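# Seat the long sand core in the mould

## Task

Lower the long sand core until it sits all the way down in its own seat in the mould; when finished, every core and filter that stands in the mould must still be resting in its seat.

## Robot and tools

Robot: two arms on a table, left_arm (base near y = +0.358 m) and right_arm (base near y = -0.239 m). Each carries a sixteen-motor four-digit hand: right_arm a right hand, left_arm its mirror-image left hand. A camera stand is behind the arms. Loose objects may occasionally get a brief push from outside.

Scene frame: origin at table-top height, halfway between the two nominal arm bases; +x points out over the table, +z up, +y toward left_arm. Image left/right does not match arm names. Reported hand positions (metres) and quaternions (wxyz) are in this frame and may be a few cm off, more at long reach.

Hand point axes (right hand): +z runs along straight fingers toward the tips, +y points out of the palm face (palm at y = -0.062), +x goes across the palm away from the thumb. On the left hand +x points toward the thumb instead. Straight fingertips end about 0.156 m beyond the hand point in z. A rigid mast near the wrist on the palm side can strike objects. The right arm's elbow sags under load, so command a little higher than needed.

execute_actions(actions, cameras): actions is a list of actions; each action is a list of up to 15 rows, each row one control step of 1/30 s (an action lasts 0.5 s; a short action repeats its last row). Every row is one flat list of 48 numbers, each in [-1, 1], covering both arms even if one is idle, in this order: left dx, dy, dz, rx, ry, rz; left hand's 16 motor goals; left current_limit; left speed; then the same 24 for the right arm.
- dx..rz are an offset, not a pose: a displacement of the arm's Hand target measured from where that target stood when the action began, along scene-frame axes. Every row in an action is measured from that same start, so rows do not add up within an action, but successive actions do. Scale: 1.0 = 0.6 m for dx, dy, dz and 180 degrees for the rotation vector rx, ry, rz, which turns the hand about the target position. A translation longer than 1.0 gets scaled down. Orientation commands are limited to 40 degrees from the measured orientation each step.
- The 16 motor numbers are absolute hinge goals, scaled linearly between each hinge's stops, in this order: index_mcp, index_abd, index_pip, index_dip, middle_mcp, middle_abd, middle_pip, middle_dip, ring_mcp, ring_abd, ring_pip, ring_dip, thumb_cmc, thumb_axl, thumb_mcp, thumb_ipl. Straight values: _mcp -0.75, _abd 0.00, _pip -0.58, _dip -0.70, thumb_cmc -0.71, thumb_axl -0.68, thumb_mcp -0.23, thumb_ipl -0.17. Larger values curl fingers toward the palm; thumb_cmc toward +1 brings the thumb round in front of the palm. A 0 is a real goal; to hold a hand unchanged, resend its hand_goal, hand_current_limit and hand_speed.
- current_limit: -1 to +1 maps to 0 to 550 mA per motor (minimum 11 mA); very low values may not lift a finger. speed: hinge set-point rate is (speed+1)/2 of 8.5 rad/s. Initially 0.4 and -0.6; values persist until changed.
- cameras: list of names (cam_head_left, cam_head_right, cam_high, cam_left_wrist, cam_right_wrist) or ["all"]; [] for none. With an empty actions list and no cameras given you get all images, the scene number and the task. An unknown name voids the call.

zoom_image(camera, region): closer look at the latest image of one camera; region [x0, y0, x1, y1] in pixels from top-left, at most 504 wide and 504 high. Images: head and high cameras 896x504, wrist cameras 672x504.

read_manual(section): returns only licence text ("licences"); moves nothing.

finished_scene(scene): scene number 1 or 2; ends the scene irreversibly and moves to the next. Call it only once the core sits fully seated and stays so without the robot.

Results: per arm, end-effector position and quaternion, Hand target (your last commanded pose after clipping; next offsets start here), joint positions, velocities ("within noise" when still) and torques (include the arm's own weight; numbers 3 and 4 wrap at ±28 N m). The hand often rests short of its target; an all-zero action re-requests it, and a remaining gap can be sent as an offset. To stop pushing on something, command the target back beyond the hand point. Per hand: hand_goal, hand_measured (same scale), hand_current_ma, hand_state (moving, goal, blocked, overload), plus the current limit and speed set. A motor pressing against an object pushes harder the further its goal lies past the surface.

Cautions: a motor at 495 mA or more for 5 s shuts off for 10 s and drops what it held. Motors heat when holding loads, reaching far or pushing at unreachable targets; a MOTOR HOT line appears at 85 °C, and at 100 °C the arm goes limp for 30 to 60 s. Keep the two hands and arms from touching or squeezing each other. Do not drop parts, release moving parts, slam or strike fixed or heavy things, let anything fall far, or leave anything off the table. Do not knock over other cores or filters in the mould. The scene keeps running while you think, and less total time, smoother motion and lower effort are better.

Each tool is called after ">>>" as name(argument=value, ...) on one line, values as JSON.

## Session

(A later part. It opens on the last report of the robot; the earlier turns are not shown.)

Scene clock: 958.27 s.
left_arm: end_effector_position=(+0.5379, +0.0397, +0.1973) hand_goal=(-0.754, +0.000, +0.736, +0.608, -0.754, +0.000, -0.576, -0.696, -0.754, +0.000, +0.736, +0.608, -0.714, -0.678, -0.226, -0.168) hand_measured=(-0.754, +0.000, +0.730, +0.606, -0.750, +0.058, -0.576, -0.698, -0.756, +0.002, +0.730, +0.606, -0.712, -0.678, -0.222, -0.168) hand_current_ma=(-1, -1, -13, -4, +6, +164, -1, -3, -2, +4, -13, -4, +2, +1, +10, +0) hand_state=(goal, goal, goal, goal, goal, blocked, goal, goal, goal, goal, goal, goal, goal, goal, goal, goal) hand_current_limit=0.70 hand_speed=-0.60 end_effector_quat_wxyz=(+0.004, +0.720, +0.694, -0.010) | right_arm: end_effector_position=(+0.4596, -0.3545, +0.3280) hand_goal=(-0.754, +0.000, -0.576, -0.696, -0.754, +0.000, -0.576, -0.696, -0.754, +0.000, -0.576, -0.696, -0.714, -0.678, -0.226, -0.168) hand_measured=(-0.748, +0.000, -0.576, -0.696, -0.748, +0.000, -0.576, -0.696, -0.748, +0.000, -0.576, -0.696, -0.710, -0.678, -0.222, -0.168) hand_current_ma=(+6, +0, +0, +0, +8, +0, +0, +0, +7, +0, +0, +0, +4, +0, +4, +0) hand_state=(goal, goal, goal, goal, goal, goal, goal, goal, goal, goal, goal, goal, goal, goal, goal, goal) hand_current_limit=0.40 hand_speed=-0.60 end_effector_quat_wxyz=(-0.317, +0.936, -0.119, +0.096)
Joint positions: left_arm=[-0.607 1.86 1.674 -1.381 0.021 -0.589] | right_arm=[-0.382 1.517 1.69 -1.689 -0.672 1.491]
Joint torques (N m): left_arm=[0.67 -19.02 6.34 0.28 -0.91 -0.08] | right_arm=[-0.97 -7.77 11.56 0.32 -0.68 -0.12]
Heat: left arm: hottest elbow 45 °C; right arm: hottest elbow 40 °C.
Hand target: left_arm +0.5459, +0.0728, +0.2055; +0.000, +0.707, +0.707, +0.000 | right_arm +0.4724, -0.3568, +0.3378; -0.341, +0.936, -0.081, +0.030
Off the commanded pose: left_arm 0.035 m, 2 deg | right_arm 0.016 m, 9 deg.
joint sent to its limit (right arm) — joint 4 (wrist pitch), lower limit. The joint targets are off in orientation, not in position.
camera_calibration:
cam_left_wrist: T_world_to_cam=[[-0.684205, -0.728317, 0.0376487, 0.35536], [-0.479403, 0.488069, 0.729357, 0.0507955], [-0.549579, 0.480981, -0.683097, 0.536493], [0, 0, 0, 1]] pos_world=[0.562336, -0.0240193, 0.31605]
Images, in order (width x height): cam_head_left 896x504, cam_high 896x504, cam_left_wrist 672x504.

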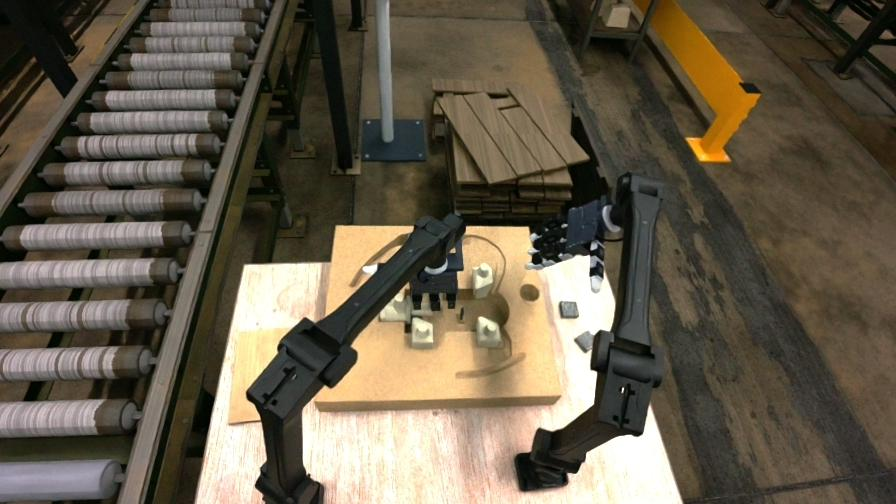

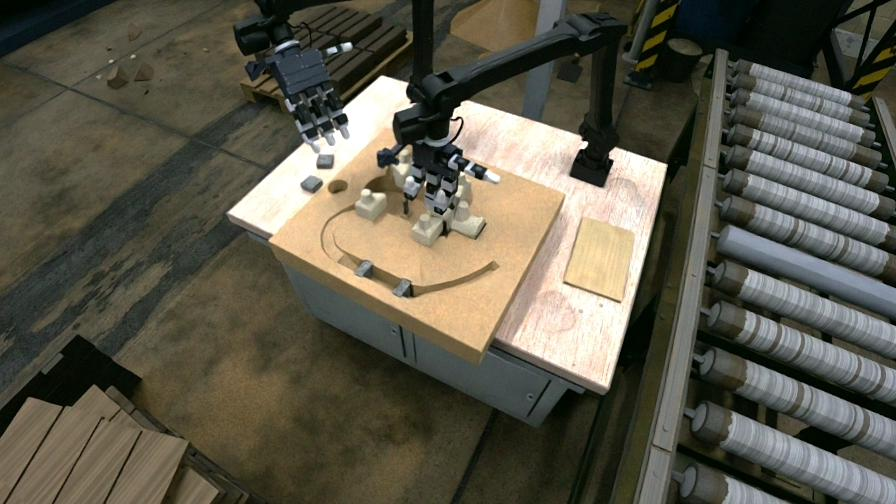

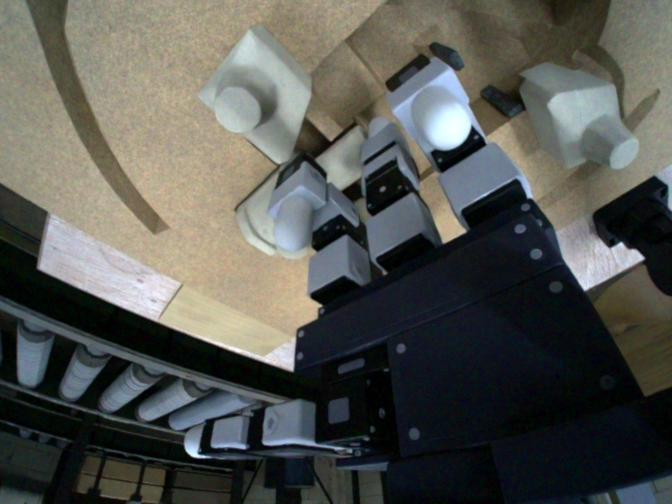

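>>> execute_actions(actions=[[[0,0.025,0,0,0,0,-0.754,0,0.737,0.609,-0.754,0,-0.576,-0.696,-0.754,0,0.737,0.609,-0.714,-0.678,-0.226,-0.168,0.85,-0.6,0,0,0,0,0,0,-0.754,0,-0.576,-0.696,-0.754,0,-0.576,-0.696,-0.754,0,-0.576,-0.696,-0.714,-0.678,-0.226,-0.168,0.4,-0.6]],[[0,0.025,0,0,0,0,-0.754,0,0.737,0.609,-0.754,0,-0.576,-0.696,-0.754,0,0.737,0.609,-0.714,-0.678,-0.226,-0.168,0.85,-0.6,0,0,0,0,0,0,-0.754,0,-0.576,-0.696,-0.754,0,-0.576,-0.696,-0.754,0,-0.576,-0.696,-0.714,-0.678,-0.226,-0.168,0.4,-0.6]]], cameras=["cam_high","cam_head_left","cam_left_wrist"])

>>> zoom_image(camera="cam_high", region=[420, 180, 490, 250])

>>> zoom_image(camera="cam_head_left", region=[370, 270, 440, 340])

>>> zoom_image(camera="cam_left_wrist", region=[260, 40, 420, 200])

Scene clock: 965.93 s.
left_arm: end_effector_position=(+0.5366, +0.0511, +0.2004) hand_goal=(-0.754, +0.000, +0.736, +0.608, -0.754, +0.000, -0.576, -0.696, -0.754, +0.000, +0.736, +0.608, -0.714, -0.678, -0.226, -0.168) hand_measured=(-0.754, +0.000, +0.730, +0.606, -0.736, +0.102, -0.570, -0.698, -0.756, +0.002, +0.730, +0.606, -0.712, -0.678, -0.222, -0.168) hand_current_ma=(-1, -1, -13, -4, +49, +326, +10, -2, -2, +4, -13, -4, +2, +1, +10, +0) hand_state=(goal, goal, goal, goal, goal, blocked, goal, goal, goal, goal, goal, goal, goal, goal, goal, goal) hand_current_limit=0.85 hand_speed=-0.60 end_effector_quat_wxyz=(+0.016, +0.728, +0.685, -0.016) | right_arm: end_effector_position=(+0.4596, -0.3545, +0.3280) hand_goal=(-0.754, +0.000, -0.576, -0.696, -0.754, +0.000, -0.576, -0.696, -0.754, +0.000, -0.576, -0.696, -0.714, -0.678, -0.226, -0.168) hand_measured=(-0.748, +0.000, -0.576, -0.696, -0.748, +0.000, -0.576, -0.696, -0.748, +0.000, -0.576, -0.696, -0.710, -0.678, -0.222, -0.168) hand_current_ma=(+6, +0, +0, +0, +8, +0, +0, +0, +7, +0, +0, +0, +4, +0, +4, +0) hand_state=(goal, goal, goal, goal, goal, goal, goal, goal, goal, goal, goal, goal, goal, goal, goal, goal) hand_current_limit=0.40 hand_speed=-0.60 end_effector_quat_wxyz=(-0.317, +0.936, -0.119, +0.096)
Joint positions: left_arm=[-0.584 1.82 1.623 -1.349 0.039 -0.541] | right_arm=[-0.382 1.517 1.69 -1.689 -0.672 1.491]
Joint torques (N m): left_arm=[2.02 -18.61 5.96 -0.35 -1.57 -0.14] | right_arm=[-0.26 -8.53 11.59 0.28 -0.68 -0.07]
Heat: left arm: hottest elbow 44 °C; right arm: hottest elbow 40 °C.
Hand target: left_arm +0.5459, +0.1028, +0.2058; +0.000, +0.707, +0.707, +0.000 | right_arm +0.4724, -0.3568, +0.3378; -0.341, +0.936, -0.081, +0.030
Off the commanded pose: left_arm 0.053 m, 4 deg | right_arm 0.016 m, 9 deg.
joint sent to its limit (right arm) — joint 4 (wrist pitch), lower limit. The joint targets are off in orientation, not in position.
camera_calibration:
cam_left_wrist: T_world_to_cam=[[-0.702623, -0.709692, 0.0515517, 0.368708], [-0.472856, 0.519827, 0.711468, 0.0409071], [-0.531721, 0.475518, -0.700825, 0.526723], [0, 0, 0, 1]] pos_world=[0.558476, -0.0100614, 0.321029]
Images, in order (width x height): cam_head_left 896x504, cam_high 896x504, cam_left_wrist 672x504.

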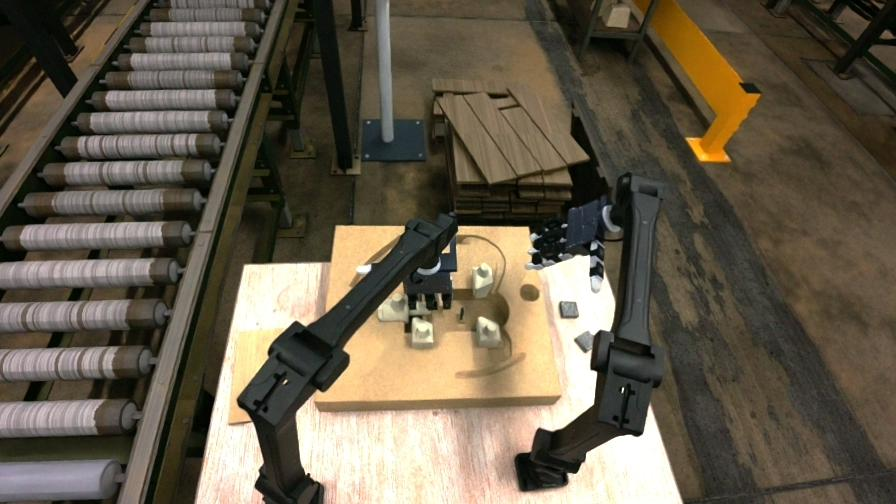

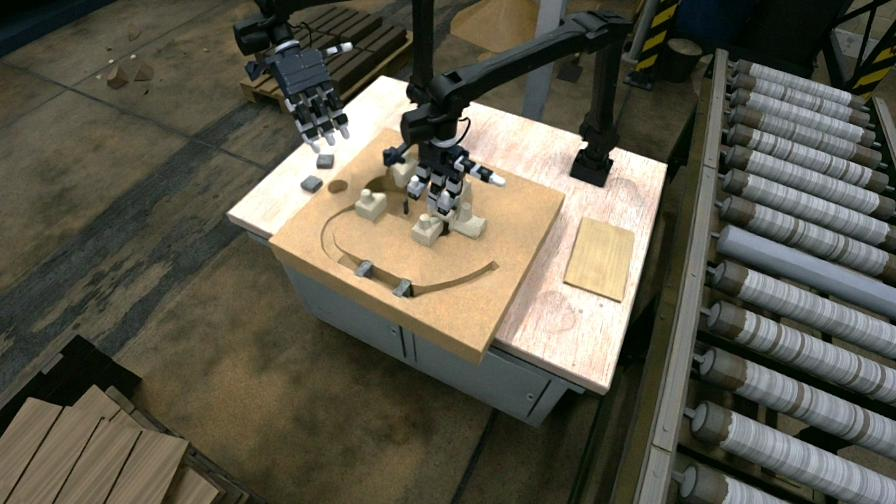

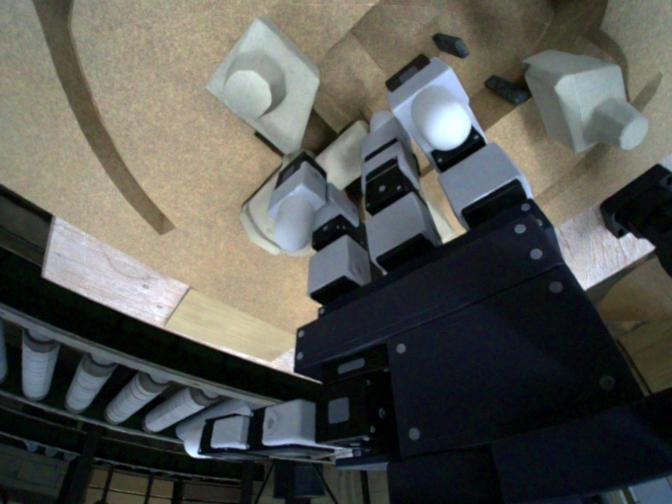

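Scaled by 7.200 from the camera's 896x504 image, which has a finer 1280x720 frame.

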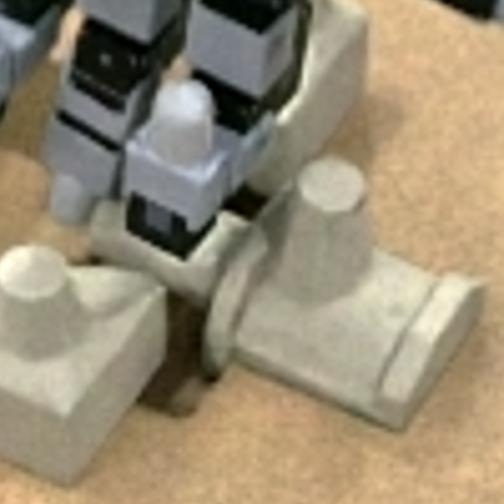

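Scaled by 7.200 from the camera's 896x504 image, which has a finer 1280x720 frame.

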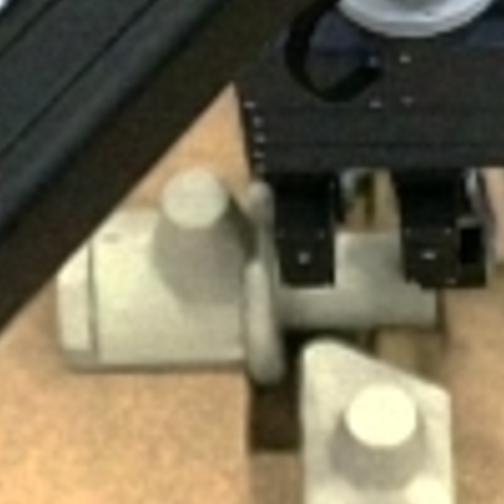

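Scaled by 3.150 from the camera's 672x504 image, which has a finer 960x720 frame.

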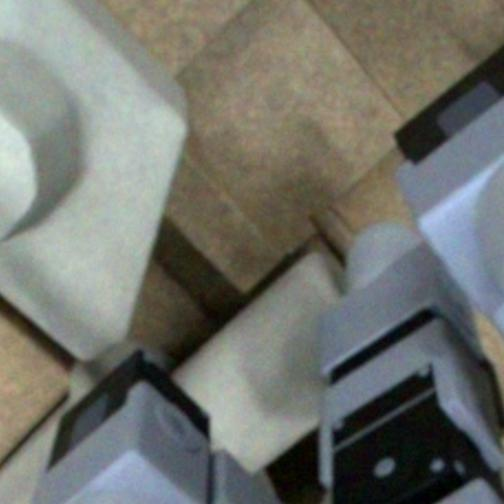

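>>> execute_actions(actions=[[[0,-0.05,0.0,0,0,0,-0.754,0,0.737,0.609,-0.754,0,-0.576,-0.696,-0.754,0,0.737,0.609,-0.714,-0.678,-0.226,-0.168,0.6,-0.6,0,0,0,0,0,0,-0.754,0,-0.576,-0.696,-0.754,0,-0.576,-0.696,-0.754,0,-0.576,-0.696,-0.714,-0.678,-0.226,-0.168,0.4,-0.6]],[[0,-0.05,0.01,0,0,0,-0.754,0,0.737,0.609,-0.754,0,-0.576,-0.696,-0.754,0,0.737,0.609,-0.714,-0.678,-0.226,-0.168,0.6,-0.6,0,0,0,0,0,0,-0.754,0,-0.576,-0.696,-0.754,0,-0.576,-0.696,-0.754,0,-0.576,-0.696,-0.714,-0.678,-0.226,-0.168,0.4,-0.6]]], cameras=["cam_high","cam_head_left","cam_left_wrist"])

>>> zoom_image(camera="cam_high", region=[420, 180, 490, 250])

>>> zoom_image(camera="cam_head_left", region=[370, 270, 440, 340])

>>> zoom_image(camera="cam_left_wrist", region=[260, 40, 420, 200])

Scene clock: 983.83 s.
left_arm: end_effector_position=(+0.5351, +0.0456, +0.1986) hand_goal=(-0.754, +0.000, +0.736, +0.608, -0.754, +0.000, -0.576, -0.696, -0.754, +0.000, +0.736, +0.608, -0.714, -0.678, -0.226, -0.168) hand_measured=(-0.754, +0.000, +0.730, +0.606, -0.734, +0.074, -0.570, -0.696, -0.756, +0.002, +0.730, +0.606, -0.712, -0.678, -0.222, -0.168) hand_current_ma=(-1, -1, -13, -4, +53, +220, +12, +0, -2, +4, -13, -4, +2, +1, +10, +0) hand_state=(goal, goal, goal, goal, goal, blocked, goal, goal, goal, goal, goal, goal, goal, goal, goal, goal) hand_current_limit=0.60 hand_speed=-0.60 end_effector_quat_wxyz=(-0.003, +0.713, +0.701, -0.008) | right_arm: end_effector_position=(+0.4596, -0.3545, +0.3280) hand_goal=(-0.754, +0.000, -0.576, -0.696, -0.754, +0.000, -0.576, -0.696, -0.754, +0.000, -0.576, -0.696, -0.714, -0.678, -0.226, -0.168) hand_measured=(-0.748, +0.000, -0.576, -0.696, -0.748, +0.000, -0.576, -0.696, -0.748, +0.000, -0.576, -0.696, -0.710, -0.678, -0.222, -0.168) hand_current_ma=(+6, +0, +0, +0, +8, +0, +0, +0, +7, +0, +0, +0, +4, +0, +4, +0) hand_state=(goal, goal, goal, goal, goal, goal, goal, goal, goal, goal, goal, goal, goal, goal, goal, goal) hand_current_limit=0.40 hand_speed=-0.60 end_effector_quat_wxyz=(-0.317, +0.936, -0.119, +0.096)
Joint positions: left_arm=[-0.605 1.855 1.672 -1.396 0.015 -0.606] | right_arm=[-0.382 1.517 1.69 -1.689 -0.672 1.491]
Joint torques (N m): left_arm=[-2.55 -15.5 12.1 -0.46 -0.72 -0.29] | right_arm=[-0.56 -7.77 11.49 0.34 -0.74 -0.09]
Heat: left arm: hottest elbow 41 °C; right arm: hottest elbow 40 °C.
Hand target: left_arm +0.5458, +0.0426, +0.2116; +0.000, +0.707, +0.707, +0.000 | right_arm +0.4724, -0.3568, +0.3378; -0.341, +0.936, -0.081, +0.030
Off the commanded pose: left_arm 0.017 m, 1 deg | right_arm 0.016 m, 9 deg.
joint sent to its limit (right arm) — joint 4 (wrist pitch), lower limit. The joint targets are off in orientation, not in position.
camera_calibration:
cam_left_wrist: T_world_to_cam=[[-0.669989, -0.741602, 0.0337895, 0.35141], [-0.483383, 0.470345, 0.73832, 0.0468227], [-0.563432, 0.478333, -0.673604, 0.538674], [0, 0, 0, 1]] pos_world=[0.56158, -0.0190821, 0.316409]
Images, in order (width x height): cam_head_left 896x504, cam_high 896x504, cam_left_wrist 672x504.

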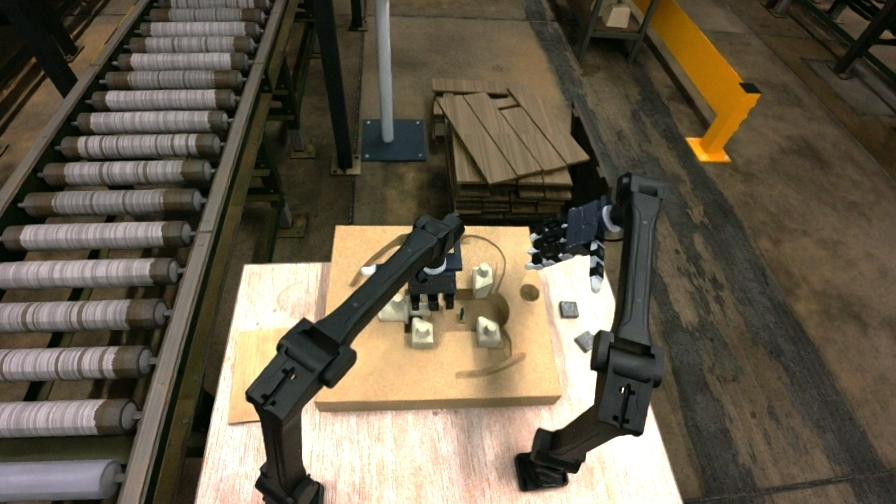

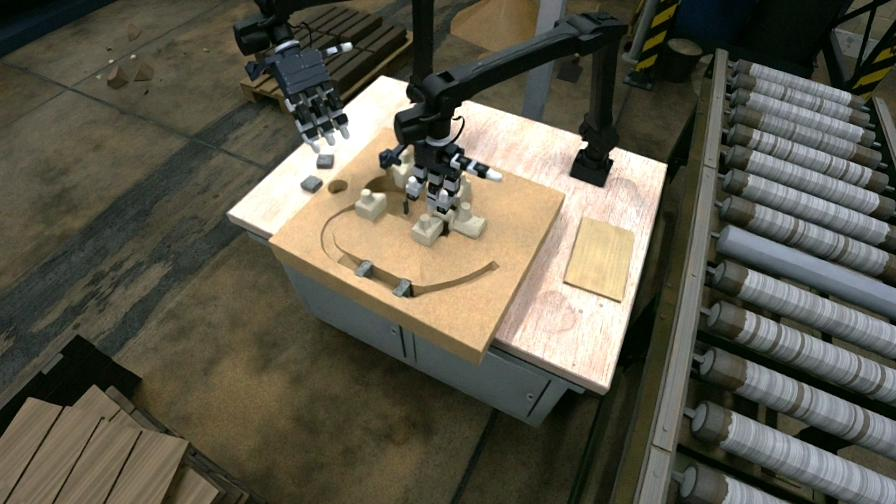

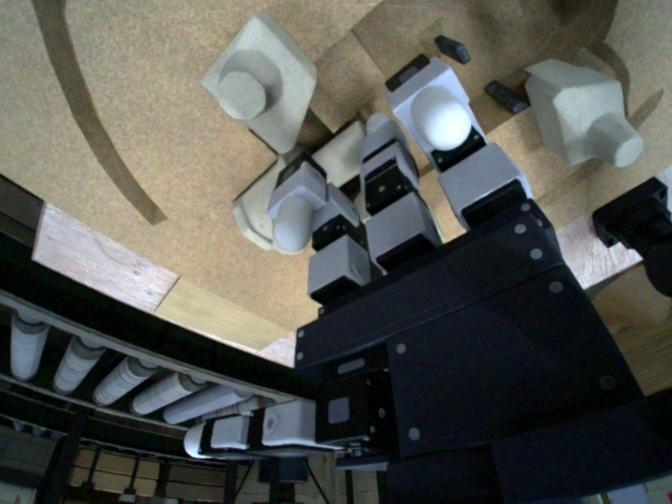

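Scaled by 7.200 from the camera's 896x504 image, which has a finer 1280x720 frame.

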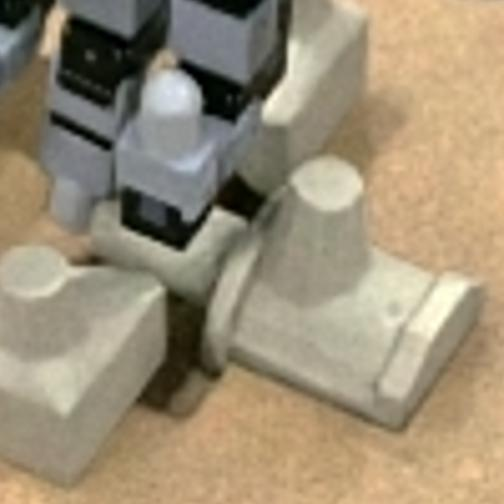

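Scaled by 7.200 from the camera's 896x504 image, which has a finer 1280x720 frame.

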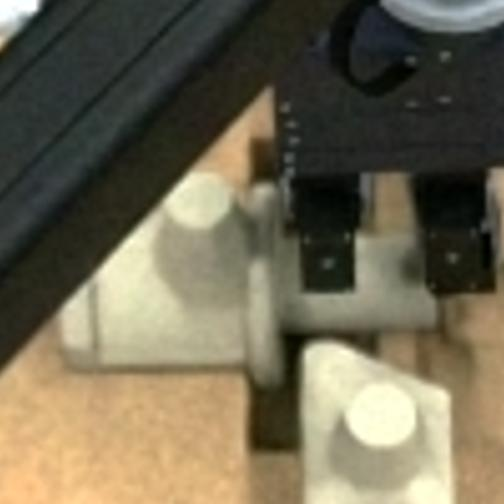

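Scaled by 3.150 from the camera's 672x504 image, which has a finer 960x720 frame.

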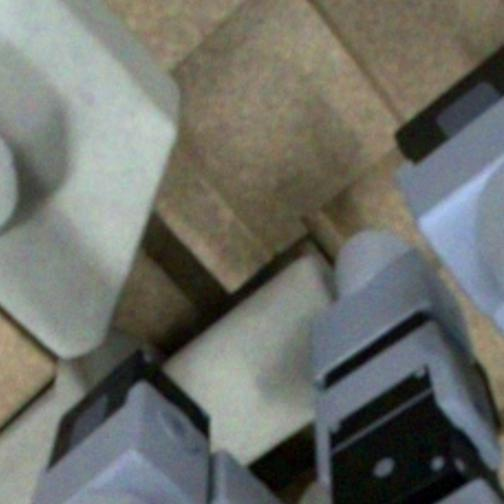

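>>> execute_actions(actions=[[[0,-0.05,0.02,0,0,0,-0.754,0,0.737,0.609,-0.754,0,-0.576,-0.696,-0.754,0,0.737,0.609,-0.714,-0.678,-0.226,-0.168,0.6,-0.6,0,0,0,0,0,0,-0.754,0,-0.576,-0.696,-0.754,0,-0.576,-0.696,-0.754,0,-0.576,-0.696,-0.714,-0.678,-0.226,-0.168,0.4,-0.6]],[[0,0.0,0.1,0,0,0,-0.754,0,0.737,0.609,-0.754,0,-0.576,-0.696,-0.754,0,0.737,0.609,-0.714,-0.678,-0.226,-0.168,0.4,-0.6,0,0,0,0,0,0,-0.754,0,-0.576,-0.696,-0.754,0,-0.576,-0.696,-0.754,0,-0.576,-0.696,-0.714,-0.678,-0.226,-0.168,0.4,-0.6]]], cameras=["cam_high","cam_head_left","cam_head_right","cam_left_wrist"])

>>> zoom_image(camera="cam_high", region=[420, 180, 490, 250])

>>> zoom_image(camera="cam_head_left", region=[370, 270, 440, 340])

>>> zoom_image(camera="cam_head_right", region=[392, 280, 462, 350])

>>> zoom_image(camera="cam_left_wrist", region=[220, 40, 400, 220])

Scene clock: 991.83 s.
left_arm: end_effector_position=(+0.5369, +0.0261, +0.2695) hand_goal=(-0.754, +0.000, +0.736, +0.608, -0.754, +0.000, -0.576, -0.696, -0.754, +0.000, +0.736, +0.608, -0.714, -0.678, -0.226, -0.168) hand_measured=(-0.754, +0.000, +0.730, +0.606, -0.750, +0.002, -0.574, -0.696, -0.756, +0.002, +0.730, +0.606, -0.712, -0.678, -0.222, -0.168) hand_current_ma=(-1, -1, -13, -4, +9, +3, +4, +0, -2, +4, -13, -4, +2, +1, +10, +0) hand_state=(goal, goal, goal, goal, goal, goal, goal, goal, goal, goal, goal, goal, goal, goal, goal, goal) hand_current_limit=0.40 hand_speed=-0.60 end_effector_quat_wxyz=(-0.015, +0.708, +0.706, -0.003) | right_arm: end_effector_position=(+0.4596, -0.3545, +0.3280) hand_goal=(-0.754, +0.000, -0.576, -0.696, -0.754, +0.000, -0.576, -0.696, -0.754, +0.000, -0.576, -0.696, -0.714, -0.678, -0.226, -0.168) hand_measured=(-0.748, +0.000, -0.576, -0.696, -0.748, +0.000, -0.576, -0.696, -0.748, +0.000, -0.576, -0.696, -0.710, -0.678, -0.222, -0.168) hand_current_ma=(+6, +0, +0, +0, +8, +0, +0, +0, +7, +0, +0, +0, +4, +0, +4, +0) hand_state=(goal, goal, goal, goal, goal, goal, goal, goal, goal, goal, goal, goal, goal, goal, goal, goal) hand_current_limit=0.40 hand_speed=-0.60 end_effector_quat_wxyz=(-0.317, +0.936, -0.119, +0.096)
Joint positions: left_arm=[-0.636 1.895 1.916 -1.624 0.002 -0.652] | right_arm=[-0.382 1.517 1.69 -1.689 -0.672 1.491]
Joint torques (N m): left_arm=[-3.14 -15.79 12.66 0.13 -0.24 -0.25] | right_arm=[-1.38 -7.82 11.47 0.24 -0.68 -0.13]
Heat: left arm: hottest elbow 41 °C; right arm: hottest elbow 41 °C.
Hand target: left_arm +0.5458, +0.0126, +0.2837; +0.000, +0.707, +0.707, +0.000 | right_arm +0.4724, -0.3568, +0.3378; -0.341, +0.936, -0.081, +0.030
Off the commanded pose: left_arm 0.022 m, 2 deg | right_arm 0.016 m, 9 deg.
joint sent to its limit (right arm) — joint 4 (wrist pitch), lower limit. The joint targets are off in orientation, not in position.
camera_calibration:
cam_left_wrist: T_world_to_cam=[[-0.658768, -0.752023, 0.0220305, 0.333101], [-0.482502, 0.444774, 0.754565, 0.000333469], [-0.577249, 0.486453, -0.655856, 0.599252], [0, 0, 0, 1]] pos_world=[0.565514, -0.0411567, 0.385433]
Images, in order (width x height): cam_head_left 896x504, cam_head_right 896x504, cam_high 896x504, cam_left_wrist 672x504.

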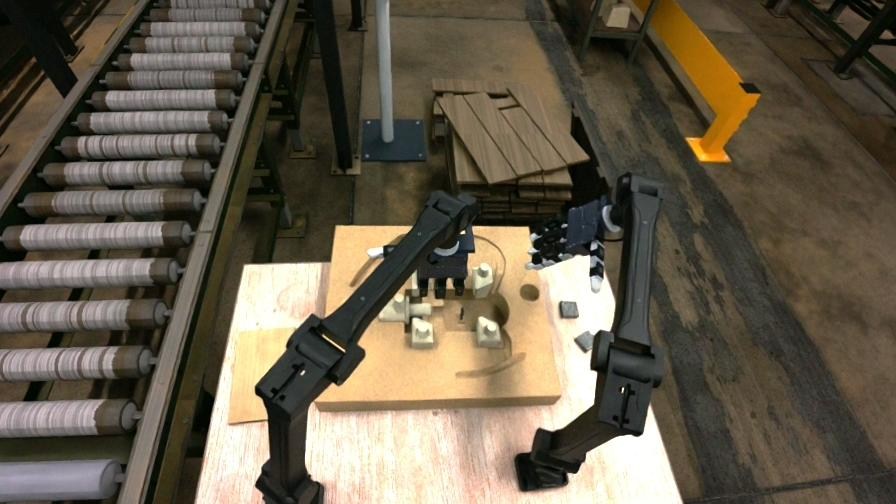

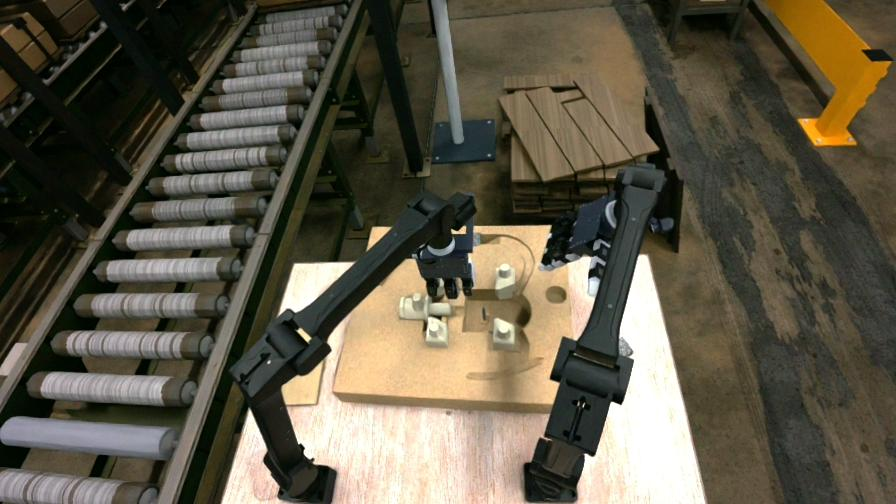

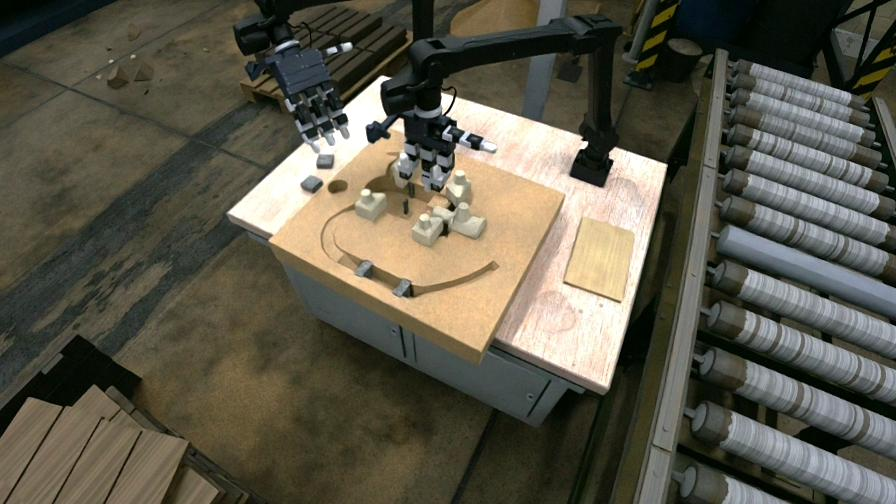

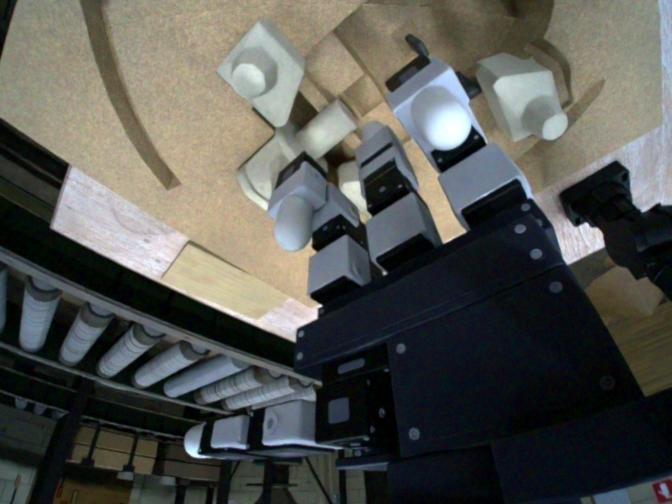

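Scaled by 7.200 from the camera's 896x504 image, which has a finer 1280x720 frame.

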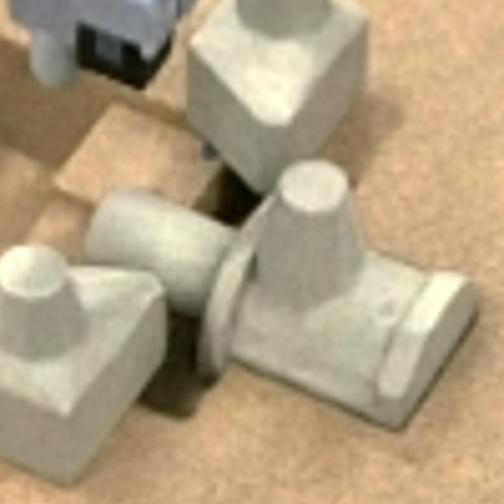

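Scaled by 7.200 from the camera's 896x504 image, which has a finer 1280x720 frame.

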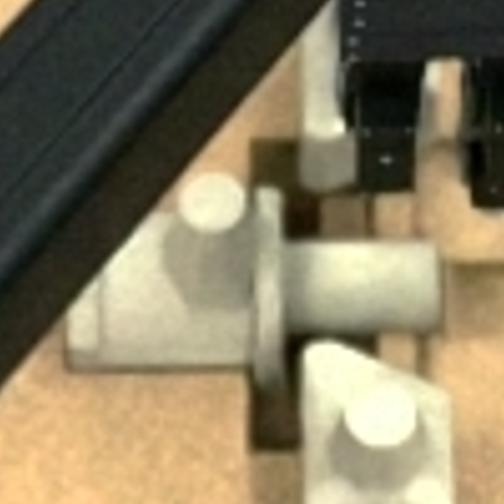

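Scaled by 7.200 from the camera's 896x504 image, which has a finer 1280x720 frame.

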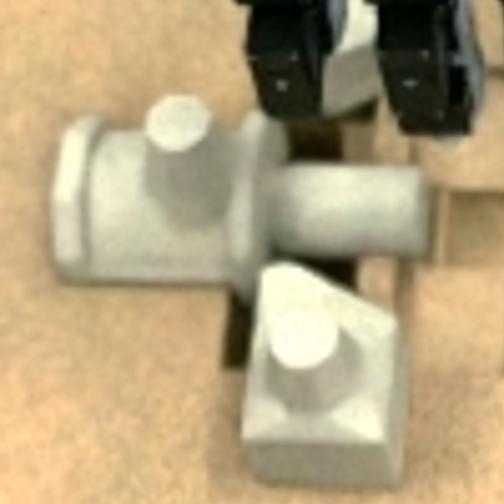

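Scaled by 2.800 from the camera's 672x504 image, which has a finer 960x720 frame.

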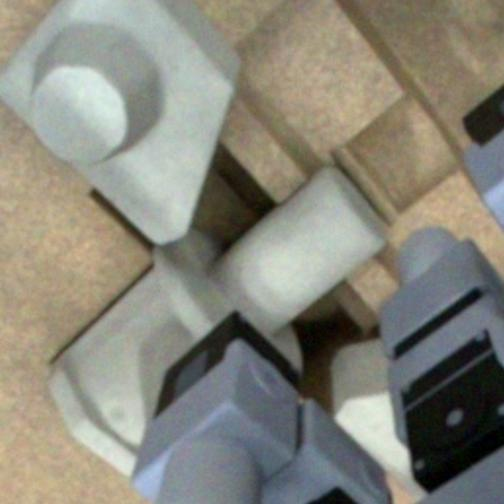

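>>> execute_actions(actions=[[[0,0.05,0.06,0,0,0,-0.754,0,0.737,0.609,-0.754,0,-0.576,-0.696,-0.754,0,0.737,0.609,-0.714,-0.678,-0.226,-0.168,0.4,-0.6,0,0,0,0,0,0,-0.754,0,-0.576,-0.696,-0.754,0,-0.576,-0.696,-0.754,0,-0.576,-0.696,-0.714,-0.678,-0.226,-0.168,0.4,-0.6]],[[0,0.16,0.0,0,0,0,-0.754,0,0.737,0.609,-0.754,0,-0.576,-0.696,-0.754,0,0.737,0.609,-0.714,-0.678,-0.226,-0.168,0.4,-0.6,0,0,0,0,0,0,-0.754,0,-0.576,-0.696,-0.754,0,-0.576,-0.696,-0.754,0,-0.576,-0.696,-0.714,-0.678,-0.226,-0.168,0.4,-0.6]],[[0,0.0,-0.05,0,0,0,-0.754,0,0.737,0.609,-0.754,0,-0.576,-0.696,-0.754,0,0.737,0.609,-0.714,-0.678,-0.226,-0.168,0.4,-0.6,0,0,0,0,0,0,-0.754,0,-0.576,-0.696,-0.754,0,-0.576,-0.696,-0.754,0,-0.576,-0.696,-0.714,-0.678,-0.226,-0.168,0.4,-0.6]]], cameras=["cam_high","cam_left_wrist"])

>>> zoom_image(camera="cam_high", region=[420, 180, 490, 250])

>>> zoom_image(camera="cam_left_wrist", region=[280, 20, 460, 200])

Scene clock: 1007.00 s.
left_arm: end_effector_position=(+0.5477, +0.1465, +0.2891) hand_goal=(-0.754, +0.000, +0.736, +0.608, -0.754, +0.000, -0.576, -0.696, -0.754, +0.000, +0.736, +0.608, -0.714, -0.678, -0.226, -0.168) hand_measured=(-0.754, +0.000, +0.730, +0.606, -0.750, +0.002, -0.574, -0.696, -0.756, +0.002, +0.730, +0.606, -0.712, -0.678, -0.222, -0.168) hand_current_ma=(-1, -1, -13, -4, +6, +3, +4, +0, -2, +4, -13, -4, +2, +1, +10, +0) hand_state=(goal, goal, goal, goal, goal, goal, goal, goal, goal, goal, goal, goal, goal, goal, goal, goal) hand_current_limit=0.40 hand_speed=-0.60 end_effector_quat_wxyz=(-0.005, +0.699, +0.715, +0.000) | right_arm: end_effector_position=(+0.4596, -0.3545, +0.3280) hand_goal=(-0.754, +0.000, -0.576, -0.696, -0.754, +0.000, -0.576, -0.696, -0.754, +0.000, -0.576, -0.696, -0.714, -0.678, -0.226, -0.168) hand_measured=(-0.748, +0.000, -0.576, -0.696, -0.748, +0.000, -0.576, -0.696, -0.748, +0.000, -0.576, -0.696, -0.710, -0.678, -0.222, -0.168) hand_current_ma=(+6, +0, +0, +0, +8, +0, +0, +0, +7, +0, +0, +0, +4, +0, +4, +0) hand_state=(goal, goal, goal, goal, goal, goal, goal, goal, goal, goal, goal, goal, goal, goal, goal, goal) hand_current_limit=0.40 hand_speed=-0.60 end_effector_quat_wxyz=(-0.317, +0.936, -0.119, +0.096)
Joint positions: left_arm=[-0.445 1.727 1.728 -1.582 -0.004 -0.486] | right_arm=[-0.382 1.517 1.69 -1.689 -0.672 1.491]
Joint torques (N m): left_arm=[-3.37 -15.44 7.62 0.85 0.04 -0.04] | right_arm=[-1.26 -7.71 11.6 0.08 -0.74 -0.07]
Heat: left arm: hottest elbow 46 °C; right arm: hottest elbow 41 °C.
Hand target: left_arm +0.5459, +0.1387, +0.2897; +0.000, +0.707, +0.707, +0.000 | right_arm +0.4724, -0.3568, +0.3378; -0.341, +0.936, -0.081, +0.030
Off the commanded pose: left_arm 0.008 m, 1 deg | right_arm 0.016 m, 9 deg.
joint sent to its limit (right arm) — joint 4 (wrist pitch), lower limit. The joint targets are off in orientation, not in position.
camera_calibration:
cam_left_wrist: T_world_to_cam=[[-0.640711, -0.76762, 0.0157838, 0.424598], [-0.507886, 0.439156, 0.741076, -0.0442225], [-0.575796, 0.466799, -0.671236, 0.566305], [0, 0, 0, 1]] pos_world=[0.575661, 0.0809999, 0.406195]
Images, in order (width x height): cam_high 896x504, cam_left_wrist 672x504.

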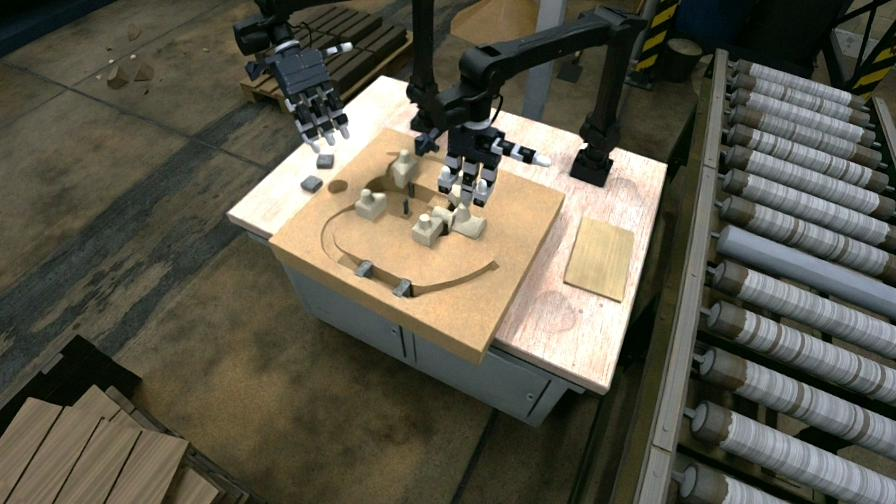

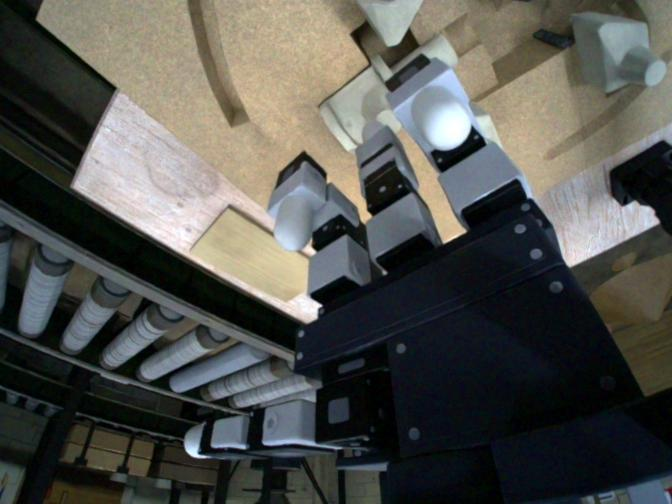

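Scaled by 7.200 from the camera's 896x504 image, which has a finer 1280x720 frame.

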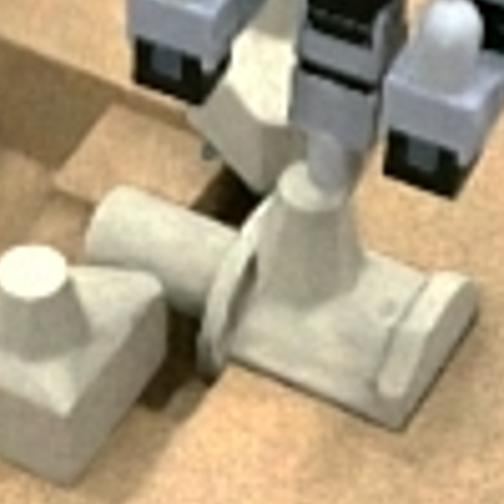

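Scaled by 2.800 from the camera's 672x504 image, which has a finer 960x720 frame.

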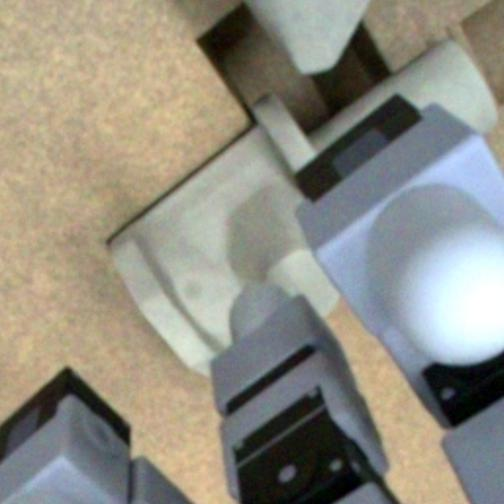

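>>> execute_actions(actions=[[[0,-0.018,-0.01,0,0,0,-0.754,0,0.737,0.609,-0.754,0,-0.576,-0.696,-0.754,0,0.737,0.609,-0.714,-0.678,-0.226,-0.168,0.4,-0.6,0,0,0,0,0,0,-0.754,0,-0.576,-0.696,-0.754,0,-0.576,-0.696,-0.754,0,-0.576,-0.696,-0.714,-0.678,-0.226,-0.168,0.4,-0.6]],[[0,0,-0.03,0,0,0,-0.754,0,0.737,0.609,-0.754,0,-0.576,-0.696,-0.754,0,0.737,0.609,-0.714,-0.678,-0.226,-0.168,0.4,-0.6,0,0,0,0,0,0,-0.754,0,-0.576,-0.696,-0.754,0,-0.576,-0.696,-0.754,0,-0.576,-0.696,-0.714,-0.678,-0.226,-0.168,0.4,-0.6]]], cameras=["cam_high","cam_left_wrist"])

>>> zoom_image(camera="cam_high", region=[420, 180, 490, 250])

>>> zoom_image(camera="cam_left_wrist", region=[280, 20, 460, 200])

Scene clock: 1015.40 s.
left_arm: end_effector_position=(+0.5473, +0.1353, +0.2744) hand_goal=(-0.754, +0.000, +0.736, +0.608, -0.754, +0.000, -0.576, -0.696, -0.754, +0.000, +0.736, +0.608, -0.714, -0.678, -0.226, -0.168) hand_measured=(-0.754, +0.000, +0.730, +0.606, -0.750, +0.002, -0.574, -0.696, -0.756, +0.002, +0.730, +0.606, -0.712, -0.678, -0.222, -0.168) hand_current_ma=(-1, -1, -13, -4, +6, +3, +4, +0, -2, +4, -13, -4, +2, +1, +10, +0) hand_state=(goal, goal, goal, goal, goal, goal, goal, goal, goal, goal, goal, goal, goal, goal, goal, goal) hand_current_limit=0.40 hand_speed=-0.60 end_effector_quat_wxyz=(+0.003, +0.706, +0.709, +0.003) | right_arm: end_effector_position=(+0.4596, -0.3545, +0.3280) hand_goal=(-0.754, +0.000, -0.576, -0.696, -0.754, +0.000, -0.576, -0.696, -0.754, +0.000, -0.576, -0.696, -0.714, -0.678, -0.226, -0.168) hand_measured=(-0.748, +0.000, -0.576, -0.696, -0.748, +0.000, -0.576, -0.696, -0.748, +0.000, -0.576, -0.696, -0.710, -0.678, -0.222, -0.168) hand_current_ma=(+6, +0, +0, +0, +8, +0, +0, +0, +7, +0, +0, +0, +4, +0, +4, +0) hand_state=(goal, goal, goal, goal, goal, goal, goal, goal, goal, goal, goal, goal, goal, goal, goal, goal) hand_current_limit=0.40 hand_speed=-0.60 end_effector_quat_wxyz=(-0.317, +0.936, -0.119, +0.096)
Joint positions: left_arm=[-0.463 1.727 1.687 -1.524 -0.004 -0.485] | right_arm=[-0.382 1.517 1.69 -1.689 -0.672 1.491]
Joint torques (N m): left_arm=[-3.37 -14.21 7.49 0.85 0.03 -0.21] | right_arm=[-0.5 -7.53 11.79 0.2 -0.68 -0.06]
Heat: left arm: hottest elbow 44 °C; right arm: hottest elbow 41 °C.
Hand target: left_arm +0.5459, +0.1278, +0.2657; +0.000, +0.707, +0.707, +0.000 | right_arm +0.4724, -0.3568, +0.3378; -0.341, +0.936, -0.081, +0.030
Off the commanded pose: left_arm 0.012 m, 1 deg | right_arm 0.016 m, 9 deg.
joint sent to its limit (right arm) — joint 4 (wrist pitch), lower limit. The joint targets are off in orientation, not in position.
camera_calibration:
cam_left_wrist: T_world_to_cam=[[-0.654272, -0.756164, 0.0120118, 0.42286], [-0.51082, 0.453588, 0.730288, -0.0259459], [-0.557666, 0.471671, -0.683033, 0.554109], [0, 0, 0, 1]] pos_world=[0.572419, 0.070163, 0.392343]
Images, in order (width x height): cam_high 896x504, cam_left_wrist 672x504.

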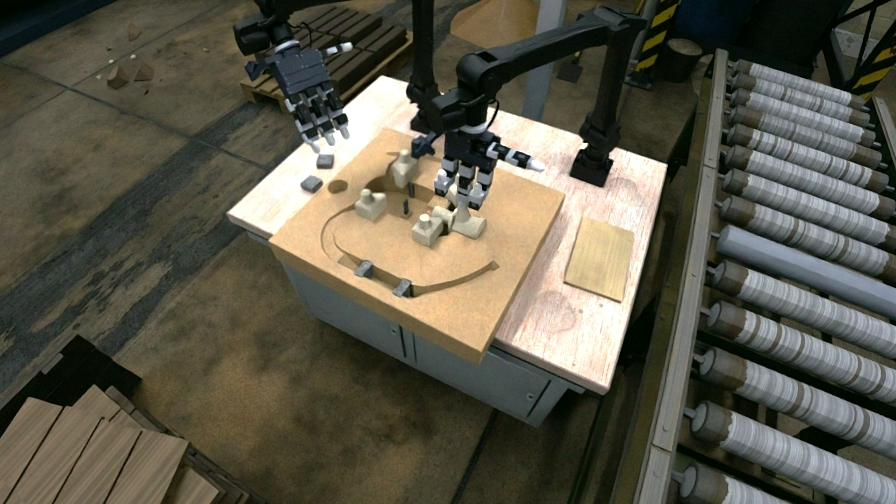

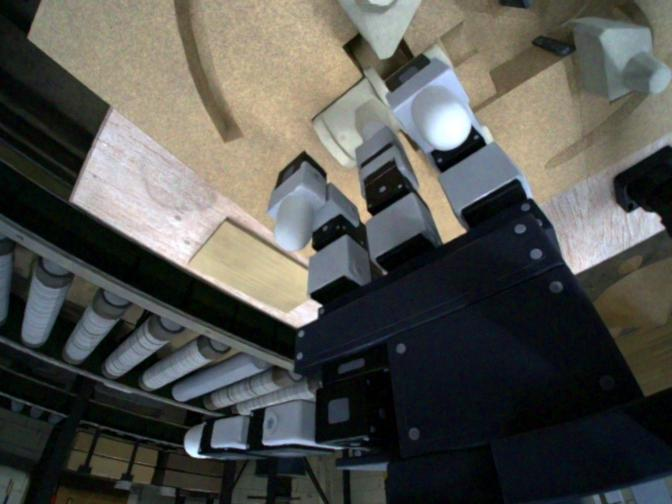

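Scaled by 7.200 from the camera's 896x504 image, which has a finer 1280x720 frame.

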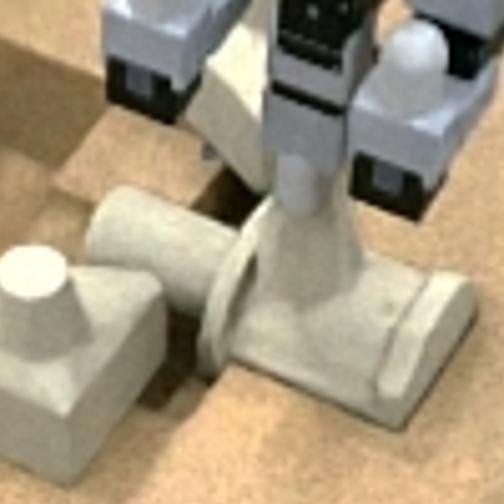

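Scaled by 2.800 from the camera's 672x504 image, which has a finer 960x720 frame.

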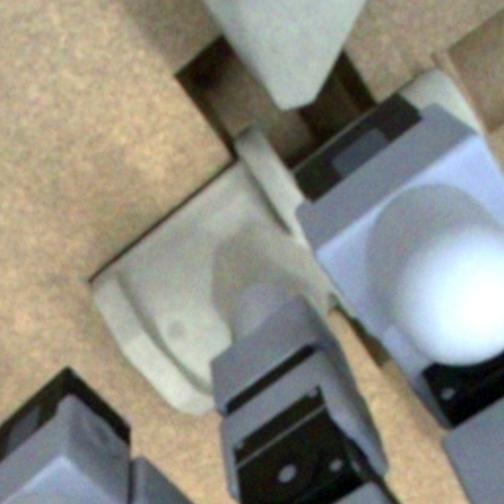

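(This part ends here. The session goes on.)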